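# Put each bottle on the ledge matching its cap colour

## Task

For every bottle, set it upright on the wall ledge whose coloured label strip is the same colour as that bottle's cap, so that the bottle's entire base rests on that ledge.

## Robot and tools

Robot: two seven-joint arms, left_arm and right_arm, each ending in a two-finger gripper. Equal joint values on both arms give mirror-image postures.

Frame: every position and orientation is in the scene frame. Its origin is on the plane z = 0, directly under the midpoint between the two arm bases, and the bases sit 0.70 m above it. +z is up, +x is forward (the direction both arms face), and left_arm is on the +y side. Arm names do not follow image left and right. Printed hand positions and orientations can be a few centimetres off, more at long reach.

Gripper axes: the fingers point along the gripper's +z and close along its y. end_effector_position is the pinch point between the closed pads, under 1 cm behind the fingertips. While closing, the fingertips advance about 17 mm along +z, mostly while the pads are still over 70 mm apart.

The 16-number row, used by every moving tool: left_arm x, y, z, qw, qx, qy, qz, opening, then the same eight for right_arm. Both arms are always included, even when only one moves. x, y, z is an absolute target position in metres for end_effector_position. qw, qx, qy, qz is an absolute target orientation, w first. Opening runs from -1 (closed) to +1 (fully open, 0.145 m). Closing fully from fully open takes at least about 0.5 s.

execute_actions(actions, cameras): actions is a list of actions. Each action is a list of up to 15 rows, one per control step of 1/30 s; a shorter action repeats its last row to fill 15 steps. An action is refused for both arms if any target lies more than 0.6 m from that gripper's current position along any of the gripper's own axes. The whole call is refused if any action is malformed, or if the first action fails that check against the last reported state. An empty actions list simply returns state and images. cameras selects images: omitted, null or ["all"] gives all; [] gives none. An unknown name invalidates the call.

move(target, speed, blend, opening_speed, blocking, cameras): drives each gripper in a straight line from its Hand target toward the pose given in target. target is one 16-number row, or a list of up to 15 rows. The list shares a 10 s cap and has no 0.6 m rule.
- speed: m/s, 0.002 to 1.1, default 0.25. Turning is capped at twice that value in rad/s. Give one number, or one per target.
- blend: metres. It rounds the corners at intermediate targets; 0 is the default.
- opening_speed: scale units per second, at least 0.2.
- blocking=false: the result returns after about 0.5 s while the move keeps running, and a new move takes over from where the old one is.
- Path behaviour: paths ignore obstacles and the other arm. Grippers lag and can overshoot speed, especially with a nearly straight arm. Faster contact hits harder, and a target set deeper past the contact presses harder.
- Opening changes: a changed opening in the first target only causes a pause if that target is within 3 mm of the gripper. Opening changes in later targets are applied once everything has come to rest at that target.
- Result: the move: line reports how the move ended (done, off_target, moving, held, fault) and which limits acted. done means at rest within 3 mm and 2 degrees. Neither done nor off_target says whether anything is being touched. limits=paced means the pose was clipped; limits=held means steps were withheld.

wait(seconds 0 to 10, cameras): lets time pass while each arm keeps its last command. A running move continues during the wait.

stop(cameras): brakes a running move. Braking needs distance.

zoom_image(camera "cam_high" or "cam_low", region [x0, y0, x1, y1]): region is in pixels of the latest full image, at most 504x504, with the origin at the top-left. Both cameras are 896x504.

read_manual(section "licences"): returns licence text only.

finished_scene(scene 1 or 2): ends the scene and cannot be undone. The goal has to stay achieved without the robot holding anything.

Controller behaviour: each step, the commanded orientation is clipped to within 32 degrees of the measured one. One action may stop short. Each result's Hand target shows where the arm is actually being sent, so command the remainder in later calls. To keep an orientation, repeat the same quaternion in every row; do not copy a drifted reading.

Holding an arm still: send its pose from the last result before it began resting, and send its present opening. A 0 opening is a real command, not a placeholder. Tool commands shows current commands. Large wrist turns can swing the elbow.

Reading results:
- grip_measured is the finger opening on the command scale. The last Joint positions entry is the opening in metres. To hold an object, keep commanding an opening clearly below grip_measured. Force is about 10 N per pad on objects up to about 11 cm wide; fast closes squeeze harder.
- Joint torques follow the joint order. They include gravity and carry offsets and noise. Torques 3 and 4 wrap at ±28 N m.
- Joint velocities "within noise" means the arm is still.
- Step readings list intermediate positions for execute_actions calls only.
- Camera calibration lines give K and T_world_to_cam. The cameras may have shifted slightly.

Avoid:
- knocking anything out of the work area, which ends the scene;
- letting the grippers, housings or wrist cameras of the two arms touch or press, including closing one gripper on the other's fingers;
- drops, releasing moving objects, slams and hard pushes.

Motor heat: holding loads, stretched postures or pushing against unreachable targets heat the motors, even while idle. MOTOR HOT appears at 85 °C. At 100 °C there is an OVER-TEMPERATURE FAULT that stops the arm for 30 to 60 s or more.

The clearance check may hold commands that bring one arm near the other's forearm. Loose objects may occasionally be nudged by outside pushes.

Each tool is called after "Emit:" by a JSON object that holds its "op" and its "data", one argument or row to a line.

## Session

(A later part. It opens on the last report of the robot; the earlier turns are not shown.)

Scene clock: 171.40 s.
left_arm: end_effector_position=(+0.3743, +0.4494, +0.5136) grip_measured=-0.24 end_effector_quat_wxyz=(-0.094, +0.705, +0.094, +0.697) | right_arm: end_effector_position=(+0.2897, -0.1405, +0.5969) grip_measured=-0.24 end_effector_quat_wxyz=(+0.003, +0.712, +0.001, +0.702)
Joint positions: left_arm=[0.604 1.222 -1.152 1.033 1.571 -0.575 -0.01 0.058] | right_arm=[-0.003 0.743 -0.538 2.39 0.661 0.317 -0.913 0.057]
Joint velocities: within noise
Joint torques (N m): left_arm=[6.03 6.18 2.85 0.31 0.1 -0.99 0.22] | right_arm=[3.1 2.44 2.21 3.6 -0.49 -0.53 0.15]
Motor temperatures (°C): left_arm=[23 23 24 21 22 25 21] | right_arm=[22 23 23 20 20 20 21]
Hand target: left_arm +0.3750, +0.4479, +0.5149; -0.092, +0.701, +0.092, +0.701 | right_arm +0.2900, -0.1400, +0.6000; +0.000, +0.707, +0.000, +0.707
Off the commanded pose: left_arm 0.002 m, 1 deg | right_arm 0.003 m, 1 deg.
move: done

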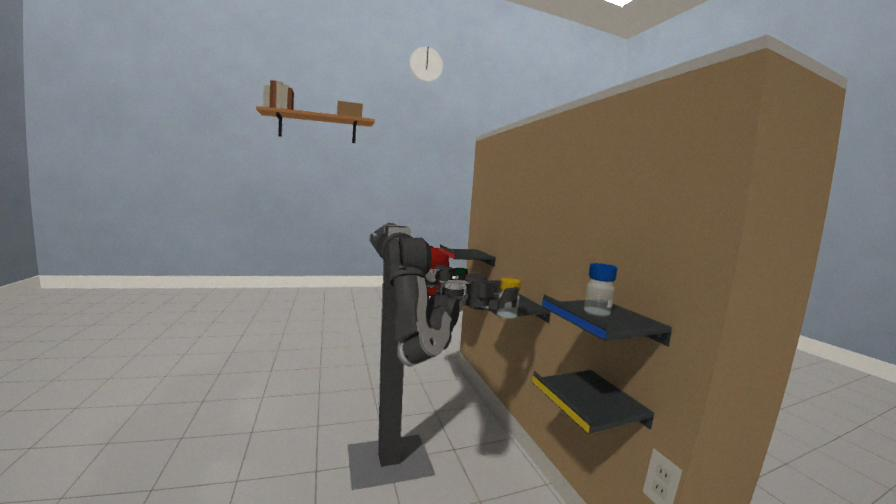

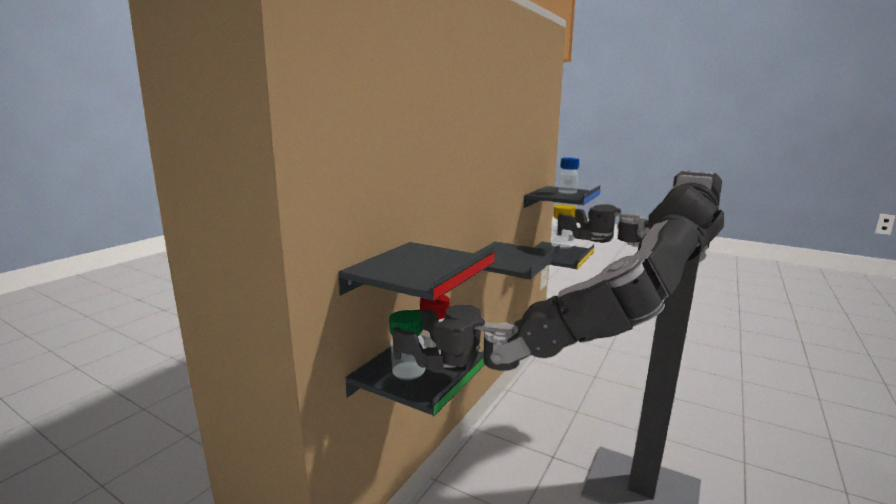

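Emit:
{"op": "move", "data": {
  "target": [
    [0.375,0.448,0.504,-0.0923,0.7010,0.0923,0.7010,-0.6,0.285,-0.21,0.56,0,0.7071,0,0.7071,-0.6],
    [0.375,0.448,0.502,-0.0923,0.7010,0.0923,0.7010,-0.6,0.285,-0.39,0.553,0,0.7071,0,0.7071,-0.6],
    [0.375,0.448,0.502,-0.0923,0.7010,0.0923,0.7010,-0.6,0.375,-0.39,0.552,0,0.7071,0,0.7071,-0.6]
  ],
  "speed": 0.17
}}

Emit:
{"op": "zoom_image", "data": {
  "camera": "cam_low",
  "region": [320, 170, 640, 430]
}}

Emit:
{"op": "zoom_image", "data": {
  "camera": "cam_high",
  "region": [420, 190, 700, 440]
}}

Scene clock: 183.47 s.
left_arm: end_effector_position=(+0.3750, +0.4509, +0.5069) grip_measured=-0.24 end_effector_quat_wxyz=(-0.097, +0.697, +0.093, +0.704) | right_arm: end_effector_position=(+0.3748, -0.3912, +0.5514) grip_measured=-0.24 end_effector_quat_wxyz=(+0.002, +0.709, -0.002, +0.705)
Joint positions: left_arm=[0.596 1.182 -1.152 0.974 1.573 -0.614 0.016 0.058] | right_arm=[0.064 1.153 -0.233 1.287 1.202 -0.254 0.166 0.057]
Joint velocities: within noise
Joint torques (N m): left_arm=[4.97 5.47 1.81 0.08 0.2 -0.58 0.21] | right_arm=[4.07 7.53 4.21 1.85 0.2 -0.57 0.16]
Motor temperatures (°C): left_arm=[23 23 24 21 21 25 21] | right_arm=[21 23 23 20 20 20 21]
Hand target: left_arm +0.3749, +0.4480, +0.5020; -0.092, +0.701, +0.092, +0.701 | right_arm +0.3750, -0.3900, +0.5520; +0.000, +0.707, +0.000, +0.707
Off the commanded pose: left_arm 0.006 m, 1 deg | right_arm 0.001 m, 0 deg.
move: off_target (left_arm)

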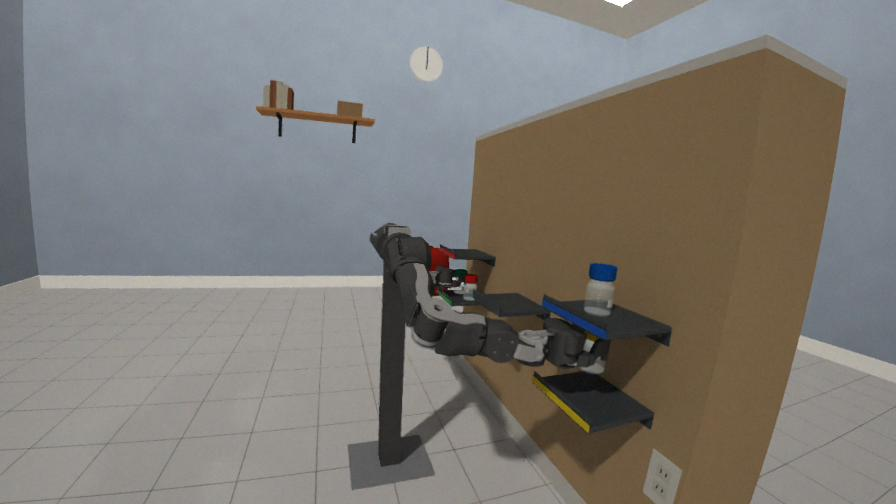

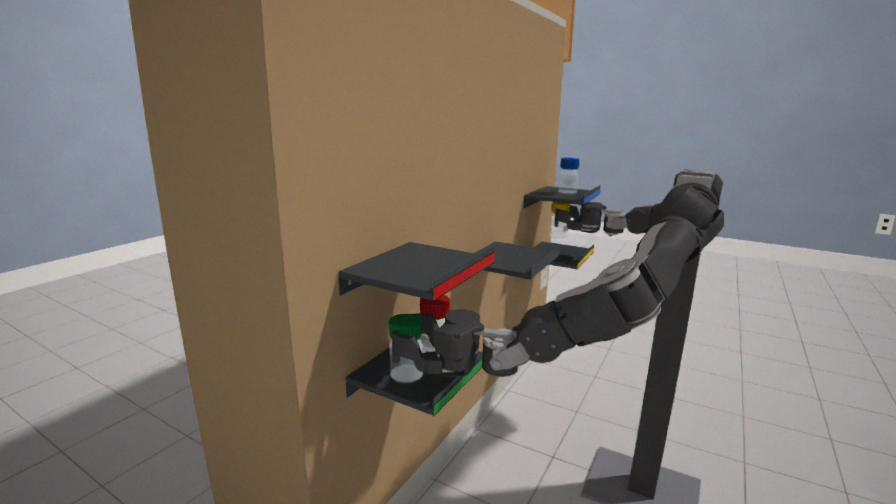

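Scaled by 1.575 from the camera's 896x504 image, which has a finer 1280x720 frame.

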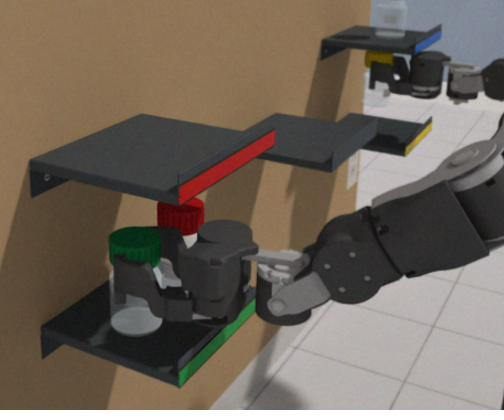

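Scaled by 1.800 from the camera's 896x504 image, which has a finer 1280x720 frame.

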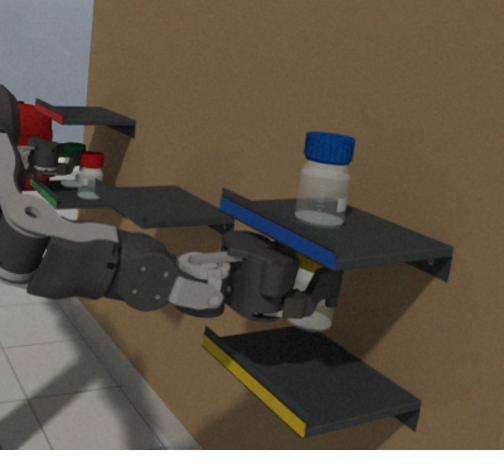

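Emit:
{"op": "move", "data": {
  "target": [
    [0.375,0.45,0.506,-0.0923,0.7010,0.0923,0.7010,0.1,0.375,-0.39,0.552,0,0.7071,0,0.7071,-0.6],
    [0.275,0.424,0.515,-0.0923,0.7010,0.0923,0.7010,0.1,0.375,-0.39,0.515,0,0.7071,0,0.7071,-0.6],
    [0.27,0.39,0.515,0,0.7071,0,0.7071,0.1,0.375,-0.39,0.506,0,0.7071,0,0.7071,-0.6]
  ],
  "speed": 0.12,
  "opening_speed": 0.8
}}

Emit:
{"op": "zoom_image", "data": {
  "camera": "cam_low",
  "region": [320, 170, 640, 430]
}}

Emit:
{"op": "zoom_image", "data": {
  "camera": "cam_high",
  "region": [420, 190, 700, 440]
}}

Scene clock: 199.00 s.
left_arm: end_effector_position=(+0.2718, +0.3896, +0.5166) grip_measured=+0.10 end_effector_quat_wxyz=(-0.021, +0.761, -0.005, +0.648) | right_arm: end_effector_position=(+0.3740, -0.3903, +0.5022) grip_measured=-0.24 end_effector_quat_wxyz=(+0.001, +0.713, -0.001, +0.701)
Joint positions: left_arm=[0.615 1.689 -1.563 1.627 1.585 -0.788 0.028 0.083] | right_arm=[0.11 0.979 -0.235 1.114 1.059 -0.31 0.262 0.057]
Joint velocities: within noise
Joint torques (N m): left_arm=[2.18 7.03 1.43 -0.06 0.16 -0.64 0.22] | right_arm=[4.52 7 4.36 2.15 0.28 -0.78 0.18]
Motor temperatures (°C): left_arm=[23 24 24 21 21 25 21] | right_arm=[22 25 23 20 20 20 21]
Hand target: left_arm +0.2702, +0.3899, +0.5151; -0.021, +0.764, -0.006, +0.645 | right_arm +0.3750, -0.3900, +0.5059; +0.000, +0.707, +0.000, +0.707
Off the commanded pose: left_arm 0.002 m, 10 deg | right_arm 0.004 m, 1 deg.
joint read past its limit (left arm) — joint 6 (wrist pitch), lower limit.
joint sent to its limit (left arm) — joint 3 (upper arm roll), lower limit; joint 5 (forearm roll), upper limit; joint 6 (wrist pitch), lower limit. The joint targets are off in orientation, not in position.
move: off_target (left_arm, right_arm)

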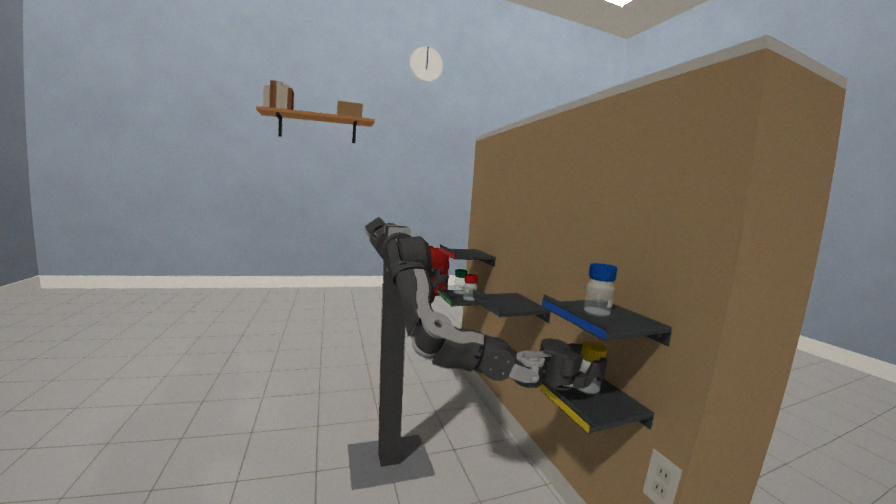

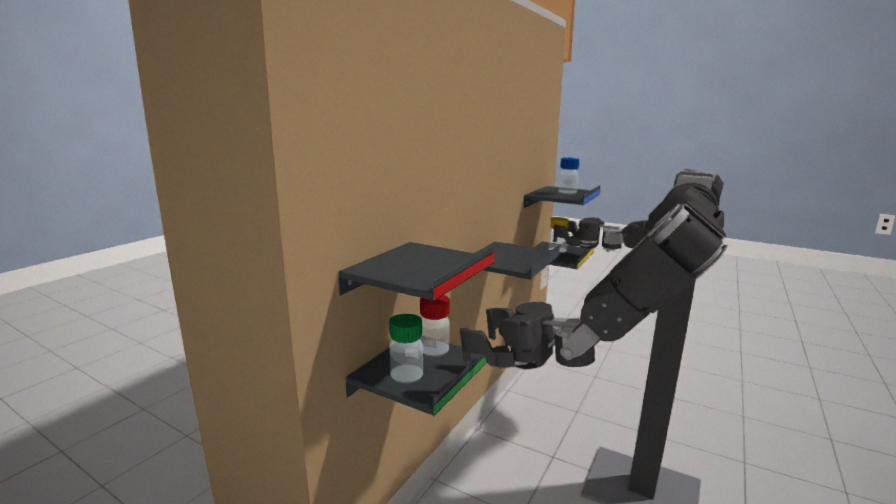

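Scaled by 1.575 from the camera's 896x504 image, which has a finer 1280x720 frame.

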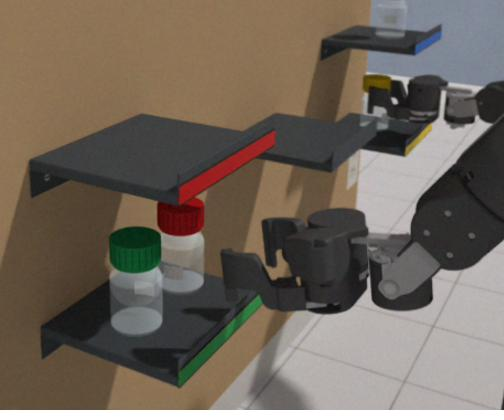

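Scaled by 1.800 from the camera's 896x504 image, which has a finer 1280x720 frame.

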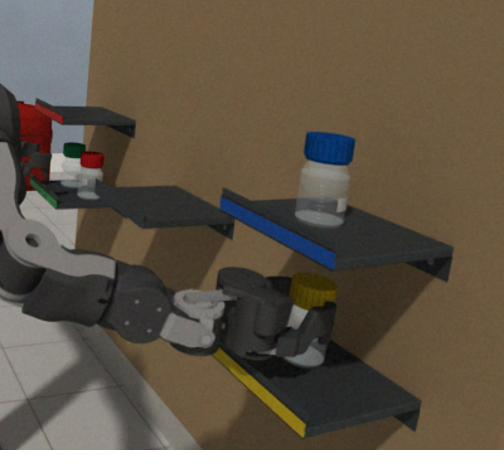

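Emit:
{"op": "move", "data": {
  "target": [
    [0.285,0.345,0.518,0,0.7071,0,0.7071,0.1,0.375,-0.39,0.504,0,0.7071,0,0.7071,-0.6],
    [0.30,0.343,0.515,0,0.7071,0,0.7071,0.1,0.375,-0.39,0.503,0,0.7071,0,0.7071,0.1],
    [0.384,0.343,0.508,0,0.7071,0,0.7071,0.1,0.285,-0.39,0.515,0,0.7071,0,0.7071,0.1]
  ],
  "speed": 0.15,
  "opening_speed": 0.8
}}

Emit:
{"op": "zoom_image", "data": {
  "camera": "cam_low",
  "region": [320, 170, 640, 430]
}}

Emit:
{"op": "zoom_image", "data": {
  "camera": "cam_high",
  "region": [420, 190, 700, 440]
}}

Scene clock: 215.53 s.
left_arm: end_effector_position=(+0.3849, +0.3436, +0.5111) grip_measured=+0.10 end_effector_quat_wxyz=(-0.001, +0.703, +0.003, +0.711) | right_arm: end_effector_position=(+0.2845, -0.3903, +0.5127) grip_measured=+0.10 end_effector_quat_wxyz=(+0.001, +0.710, -0.001, +0.704)
Joint positions: left_arm=[0.462 1.18 -0.988 1.306 1.322 -0.556 -0.081 0.083] | right_arm=[-0.671 1.072 0.252 1.479 1.183 -0.473 0.223 0.083]
Joint velocities: within noise
Joint torques (N m): left_arm=[5.47 6.21 2.18 1.03 0.05 -0.54 0.21] | right_arm=[1.52 6.18 4.83 1.92 0.29 -0.54 0.16]
Motor temperatures (°C): left_arm=[22 25 24 21 21 25 21] | right_arm=[22 25 24 19 20 21 21]
Hand target: left_arm +0.3840, +0.3430, +0.5081; +0.000, +0.707, +0.000, +0.707 | right_arm +0.2850, -0.3901, +0.5150; +0.000, +0.707, +0.000, +0.707
Off the commanded pose: left_arm 0.003 m, 1 deg | right_arm 0.002 m, 1 deg.
move: done; target 2's new opening was sent with right_arm's hand 0.004 m and 1 deg from that target

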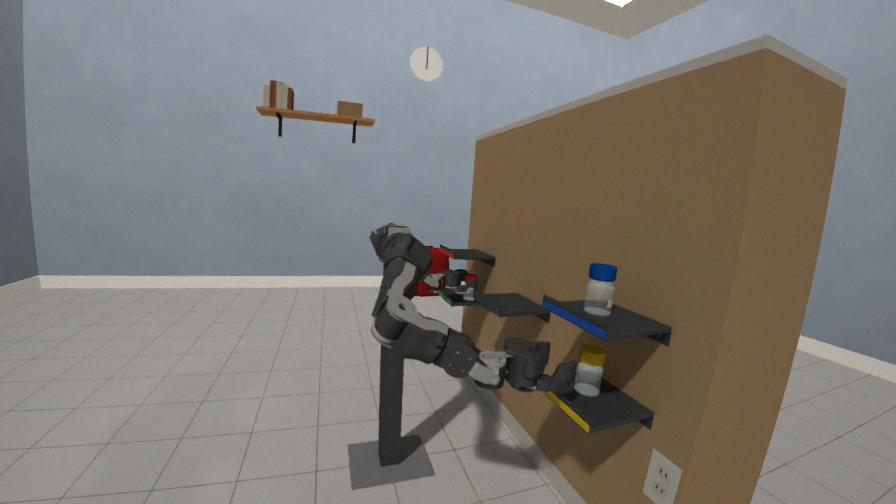

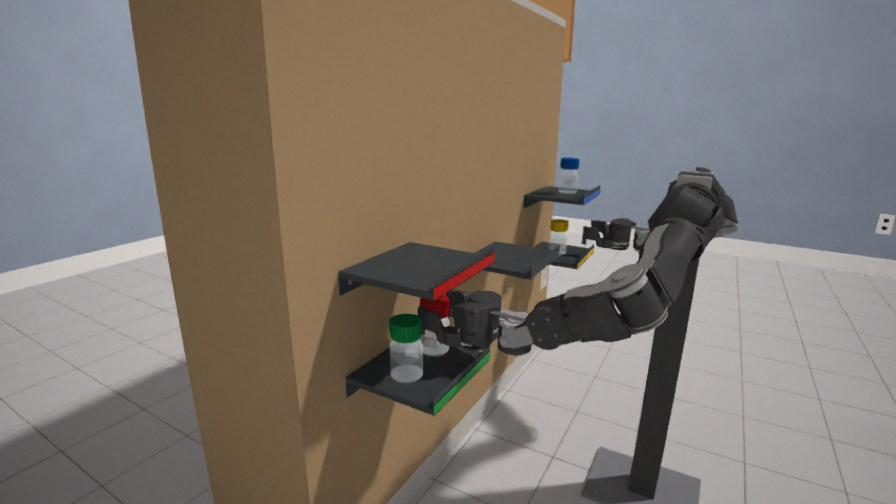

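Scaled by 1.575 from the camera's 896x504 image, which has a finer 1280x720 frame.

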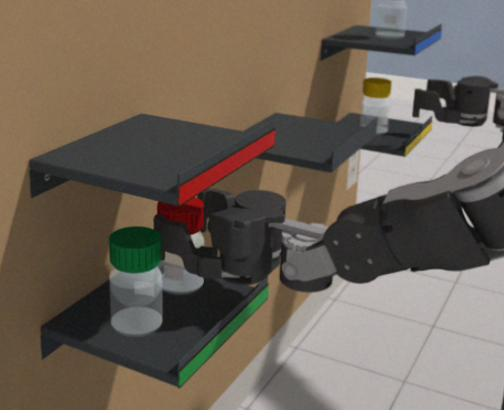

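Scaled by 1.800 from the camera's 896x504 image, which has a finer 1280x720 frame.

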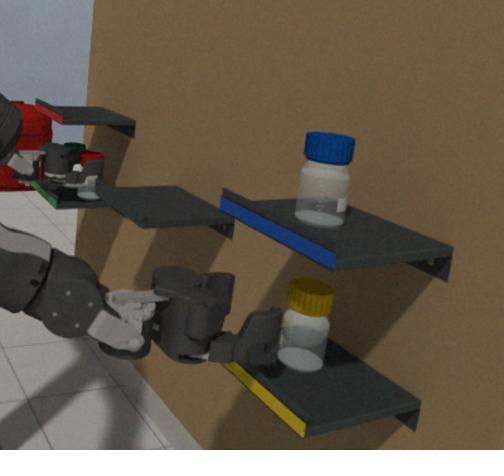

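Emit:
{"op": "move", "data": {
  "target": [
    [0.384,0.343,0.509,0,0.7071,0,0.7071,-0.6,0.285,-0.39,0.515,0,0.7071,0,0.7071,0.1],
    [0.384,0.343,0.554,0,0.7071,0,0.7071,-0.6,0.285,-0.39,0.515,0,0.7071,0,0.7071,0.1],
    [0.30,0.34,0.554,0,0.7071,0,0.7071,-0.6,0.285,-0.39,0.515,0,0.7071,0,0.7071,0.1],
    [0.30,0.20,0.565,0,0.7071,0,0.7071,-0.6,0.285,-0.39,0.515,0,0.7071,0,0.7071,0.1],
    [0.30,0.20,0.70,0,0.7071,0,0.7071,-0.6,0.285,-0.39,0.515,0,0.7071,0,0.7071,0.1],
    [0.30,0.23,0.75,0,0.7071,0,0.7071,-0.6,0.285,-0.39,0.515,0,0.7071,0,0.7071,0.1]
  ],
  "speed": 0.2,
  "opening_speed": 2.5,
  "blend": [0,0.02,0.02,0.03,0.03,0]
}}

Emit:
{"op": "zoom_image", "data": {
  "camera": "cam_low",
  "region": [320, 130, 720, 430]
}}

Scene clock: 237.53 s.
left_arm: end_effector_position=(+0.2997, +0.2307, +0.7499) grip_measured=-0.24 end_effector_quat_wxyz=(-0.029, +0.658, -0.024, +0.752) | right_arm: end_effector_position=(+0.2845, -0.3903, +0.5127) grip_measured=+0.10 end_effector_quat_wxyz=(+0.001, +0.710, -0.001, +0.704)
Joint positions: left_arm=[1.568 1.671 -1.353 2.387 1.584 0.095 -0.717 0.057] | right_arm=[-0.671 1.072 0.252 1.479 1.183 -0.473 0.223 0.083]
Joint velocities: within noise
Joint torques (N m): left_arm=[3.42 -0.07 2.09 -0.79 -0.15 -0.61 0.16] | right_arm=[1.52 6.26 4.88 2.09 0.3 -0.54 0.16]
Motor temperatures (°C): left_arm=[23 25 24 21 21 25 21] | right_arm=[21 25 24 19 20 20 21]
Hand target: left_arm +0.3001, +0.2300, +0.7497; -0.025, +0.658, -0.024, +0.752 | right_arm +0.2850, -0.3901, +0.5150; +0.000, +0.707, +0.000, +0.707
Off the commanded pose: left_arm 0.001 m, 9 deg | right_arm 0.002 m, 1 deg.
joint sent to its limit (left arm) — joint 5 (forearm roll), upper limit. The joint targets are off in orientation, not in position.
move: off_target (left_arm); blend cut to 0.0292 m at target 5

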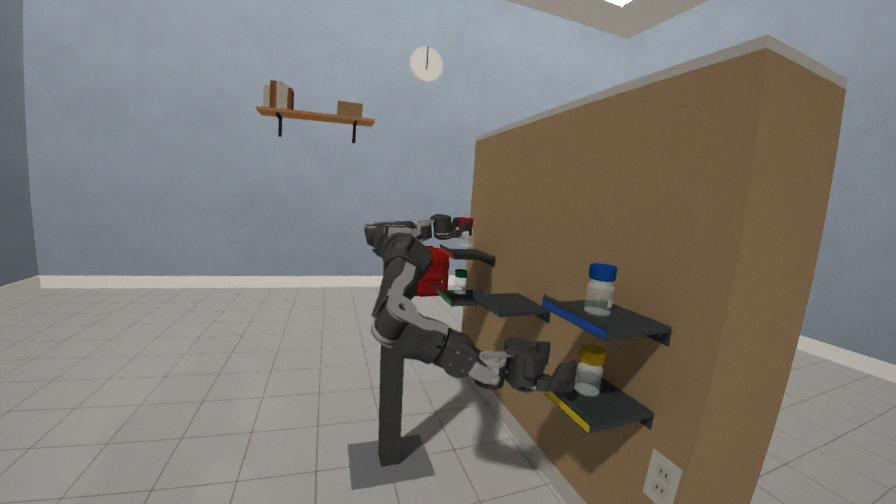

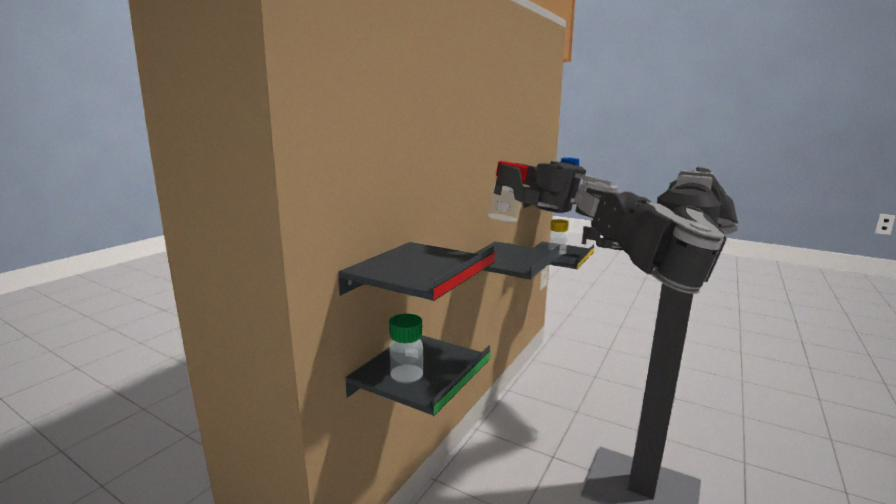

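Scaled by 1.260 from the camera's 896x504 image, which has a finer 1280x720 frame.

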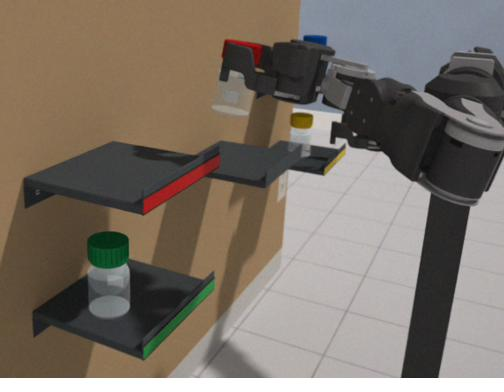

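Emit:
{"op": "move", "data": {
  "target": [
    [0.31,0.36,0.755,0,0.7071,0,0.7071,-0.6,0.285,-0.39,0.515,0,0.7071,0,0.7071,0.1],
    [0.375,0.37,0.75,0,0.7071,0,0.7071,-0.6,0.285,-0.39,0.515,0,0.7071,0,0.7071,0.1]
  ],
  "speed": 0.18
}}

Emit:
{"op": "zoom_image", "data": {
  "camera": "cam_low",
  "region": [320, 130, 620, 380]
}}

Scene clock: 249.67 s.
left_arm: end_effector_position=(+0.3750, +0.3701, +0.7497) grip_measured=-0.24 end_effector_quat_wxyz=(+0.000, +0.710, +0.001, +0.705) | right_arm: end_effector_position=(+0.2845, -0.3903, +0.5127) grip_measured=+0.10 end_effector_quat_wxyz=(+0.001, +0.710, -0.001, +0.704)
Joint positions: left_arm=[1.813 1.559 -1.562 1.576 1.576 0.258 -0.02 0.057] | right_arm=[-0.671 1.072 0.252 1.479 1.183 -0.473 0.223 0.083]
Joint velocities: within noise
Joint torques (N m): left_arm=[4.89 -1.46 3.21 0.29 0.09 -0.98 0.18] | right_arm=[1.65 6.32 4.83 1.95 0.3 -0.56 0.16]
Motor temperatures (°C): left_arm=[23 23 24 21 21 25 21] | right_arm=[21 25 24 19 20 20 21]
Hand target: left_arm +0.3750, +0.3700, +0.7500; +0.000, +0.707, +0.000, +0.707 | right_arm +0.2850, -0.3901, +0.5150; +0.000, +0.707, +0.000, +0.707
Off the commanded pose: left_arm 0.000 m, 0 deg | right_arm 0.002 m, 1 deg.
move: done

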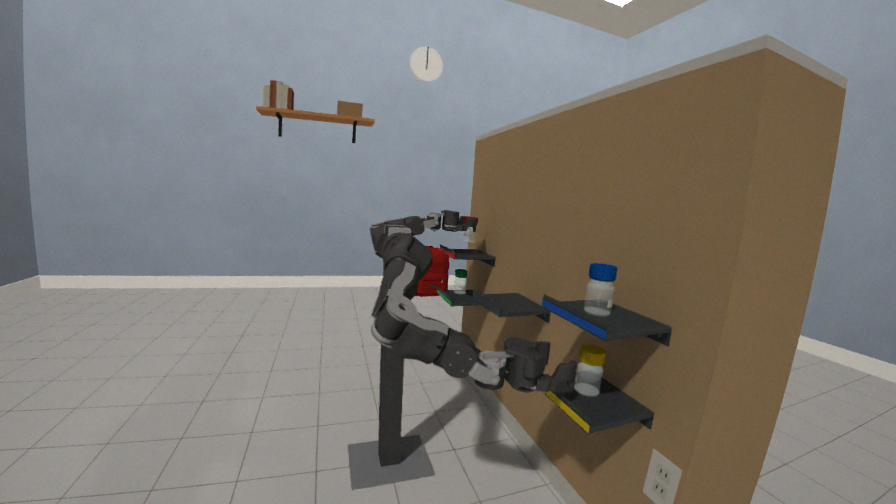

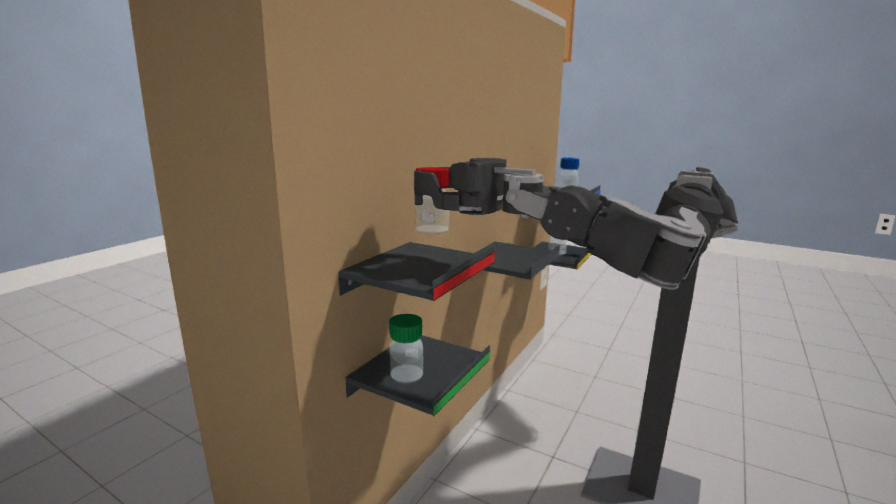

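Scaled by 1.680 from the camera's 896x504 image, which has a finer 1280x720 frame.

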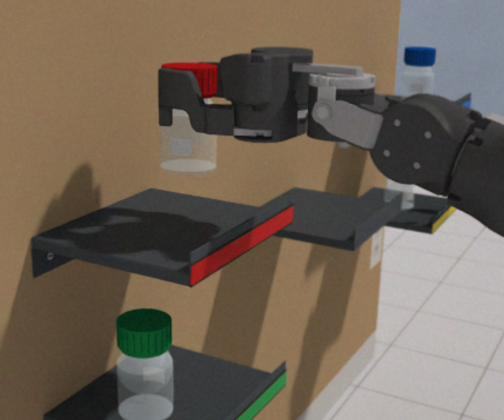

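Emit:
{"op": "move", "data": {
  "target": [
    [0.375,0.37,0.715,0,0.7071,0,0.7071,-0.6,0.27,-0.39,0.52,0,0.7071,0,0.7071,0.1],
    [0.375,0.37,0.697,0,0.7071,0,0.7071,-0.6,0.27,-0.39,0.52,0,0.7071,0,0.7071,0.1]
  ],
  "speed": [0.15,0.05]
}}

Emit:
{"op": "zoom_image", "data": {
  "camera": "cam_low",
  "region": [320, 130, 620, 380]
}}

Scene clock: 258.97 s.
left_arm: end_effector_position=(+0.3751, +0.3707, +0.7025) grip_measured=-0.24 end_effector_quat_wxyz=(-0.001, +0.700, +0.002, +0.714) | right_arm: end_effector_position=(+0.2696, -0.3902, +0.5176) grip_measured=+0.10 end_effector_quat_wxyz=(+0.001, +0.710, -0.001, +0.704)
Joint positions: left_arm=[1.575 1.59 -1.562 1.605 1.573 -0.006 -0.02 0.057] | right_arm=[-0.807 1.053 0.364 1.533 1.191 -0.484 0.235 0.083]
Joint velocities: within noise
Joint torques (N m): left_arm=[3.57 0.28 2.85 0.53 0.07 -0.41 0.18] | right_arm=[0.94 5.29 5.07 2 0.31 -0.55 0.17]
Motor temperatures (°C): left_arm=[23 23 25 21 21 25 21] | right_arm=[21 25 25 19 20 20 21]
Hand target: left_arm +0.3750, +0.3700, +0.6970; +0.000, +0.707, +0.000, +0.707 | right_arm +0.2700, -0.3900, +0.5199; +0.000, +0.707, +0.000, +0.707
Off the commanded pose: left_arm 0.006 m, 1 deg | right_arm 0.002 m, 1 deg.
move: off_target (left_arm)

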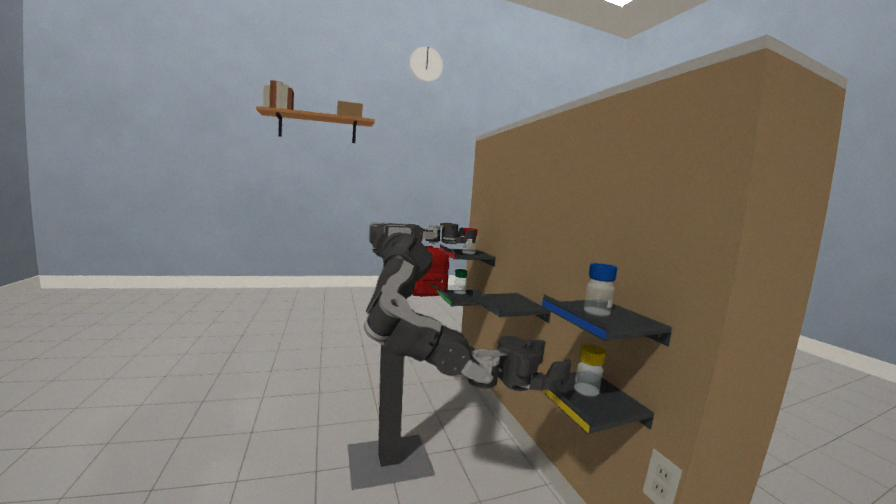

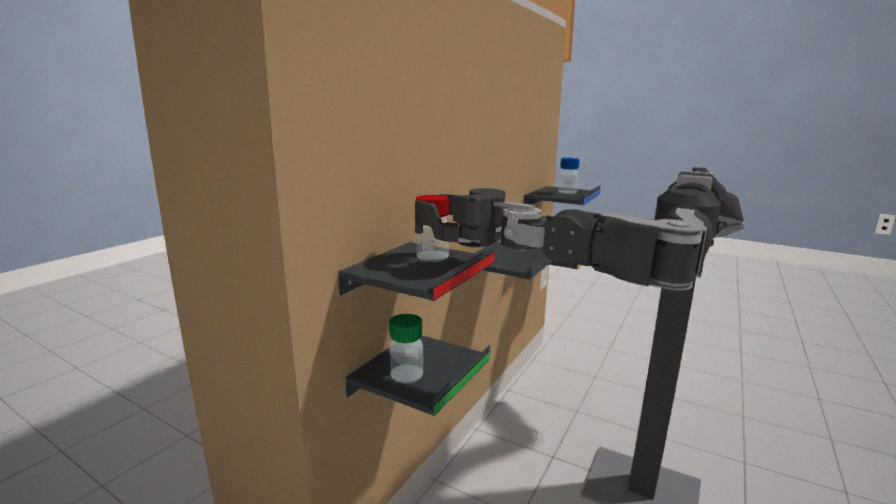

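Scaled by 1.680 from the camera's 896x504 image, which has a finer 1280x720 frame.

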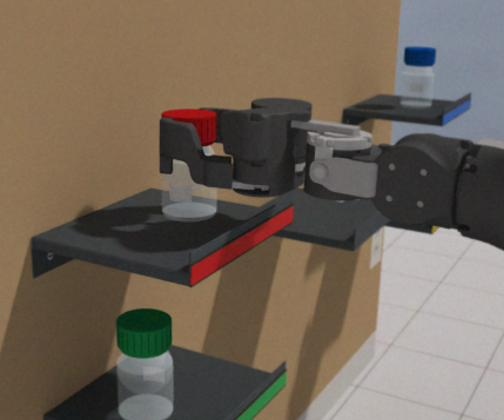

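In contact; release and retreat.

Emit:
{"op": "move", "data": {
  "target": [
    [0.375,0.37,0.701,0,0.7071,0,0.7071,0.1,0.27,-0.39,0.52,0,0.7071,0,0.7071,0.1]
  ],
  "opening_speed": 0.8
}}

Emit:
{"op": "move", "data": {
  "target": [
    [0.29,0.37,0.708,0,0.7071,0,0.7071,0.1,0.27,-0.39,0.52,0,0.7071,0,0.7071,0.1]
  ],
  "speed": 0.12
}}

Emit:
{"op": "zoom_image", "data": {
  "camera": "cam_low",
  "region": [320, 130, 720, 430]
}}

Scene clock: 266.70 s.
left_arm: end_effector_position=(+0.3751, +0.3707, +0.7014) grip_measured=+0.10 end_effector_quat_wxyz=(-0.001, +0.706, +0.002, +0.708) | right_arm: end_effector_position=(+0.2696, -0.3902, +0.5176) grip_measured=+0.10 end_effector_quat_wxyz=(+0.001, +0.710, -0.001, +0.704)
Joint positions: left_arm=[1.581 1.59 -1.561 1.605 1.573 0.017 -0.02 0.083] | right_arm=[-0.807 1.053 0.364 1.533 1.191 -0.484 0.235 0.083]
Joint velocities: within noise
Joint torques (N m): left_arm=[5.24 0.17 3.69 0.42 0.09 -0.53 0.18] | right_arm=[0.91 5.31 4.98 2.02 0.33 -0.53 0.17]
Motor temperatures (°C): left_arm=[23 23 25 21 21 25 21] | right_arm=[21 25 25 19 20 21 21]
Hand target: left_arm +0.3750, +0.3700, +0.7011; +0.000, +0.707, +0.000, +0.707 | right_arm +0.2700, -0.3900, +0.5199; +0.000, +0.707, +0.000, +0.707
Off the commanded pose: left_arm 0.001 m, 0 deg | right_arm 0.002 m, 1 deg.
move: done

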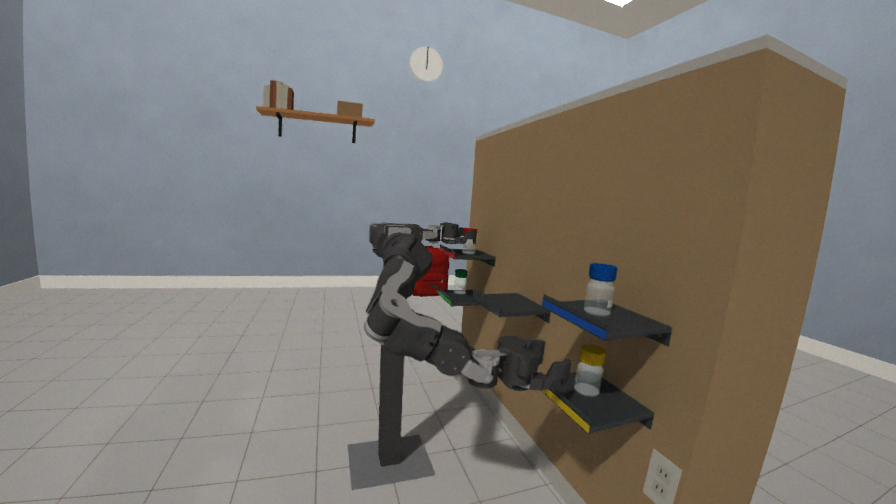

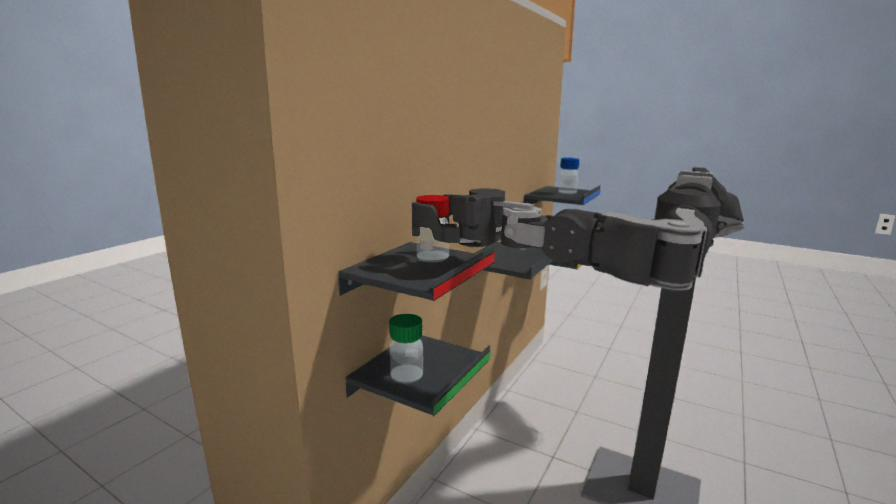

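Scene clock: 267.80 s.
left_arm: end_effector_position=(+0.2899, +0.3710, +0.7076) grip_measured=+0.10 end_effector_quat_wxyz=(-0.002, +0.707, +0.002, +0.707) | right_arm: end_effector_position=(+0.2696, -0.3902, +0.5176) grip_measured=+0.10 end_effector_quat_wxyz=(+0.001, +0.710, -0.001, +0.704)
Joint positions: left_arm=[1.598 1.985 -1.534 1.914 1.581 0.06 0.066 0.083] | right_arm=[-0.807 1.053 0.364 1.533 1.191 -0.484 0.235 0.083]
Joint velocities: within noise
Joint torques (N m): left_arm=[1.99 -0.25 3.75 0.43 0.23 -0.52 0.19] | right_arm=[0.91 5.26 5.11 2.09 0.34 -0.54 0.15]
Motor temperatures (°C): left_arm=[23 23 25 21 21 25 21] | right_arm=[21 25 25 19 20 21 21]
Hand target: left_arm +0.2900, +0.3700, +0.7080; +0.000, +0.707, +0.000, +0.707 | right_arm +0.2700, -0.3900, +0.5200; +0.000, +0.707, +0.000, +0.707
Off the commanded pose: left_arm 0.001 m, 0 deg | right_arm 0.002 m, 1 deg.
move: done

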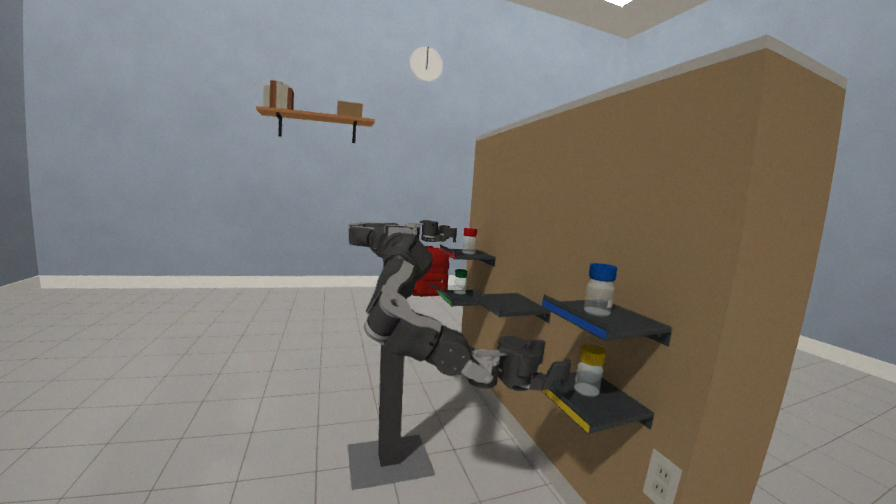

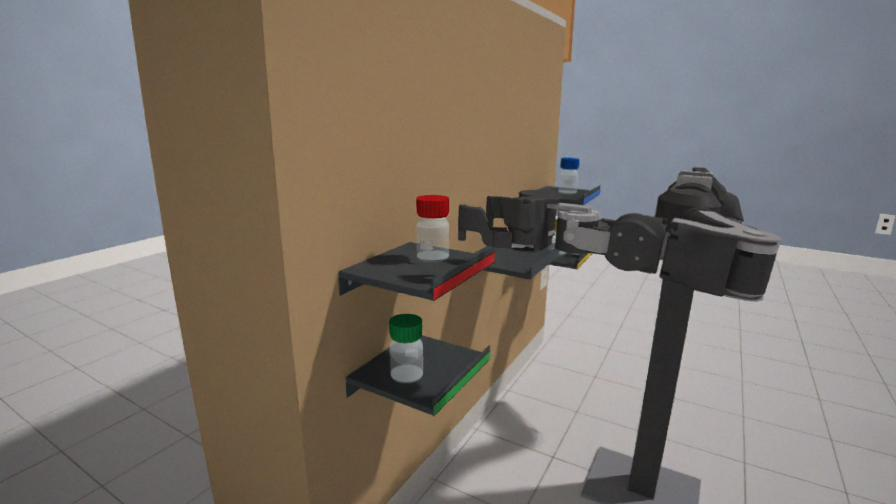

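Scaled by 1.260 from the camera's 896x504 image, which has a finer 1280x720 frame.

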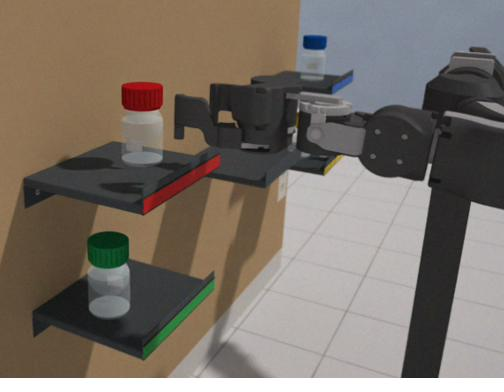

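Emit:
{"op": "finished_scene", "data": {
  "scene": 2
}}

The scene is finished: the task was done.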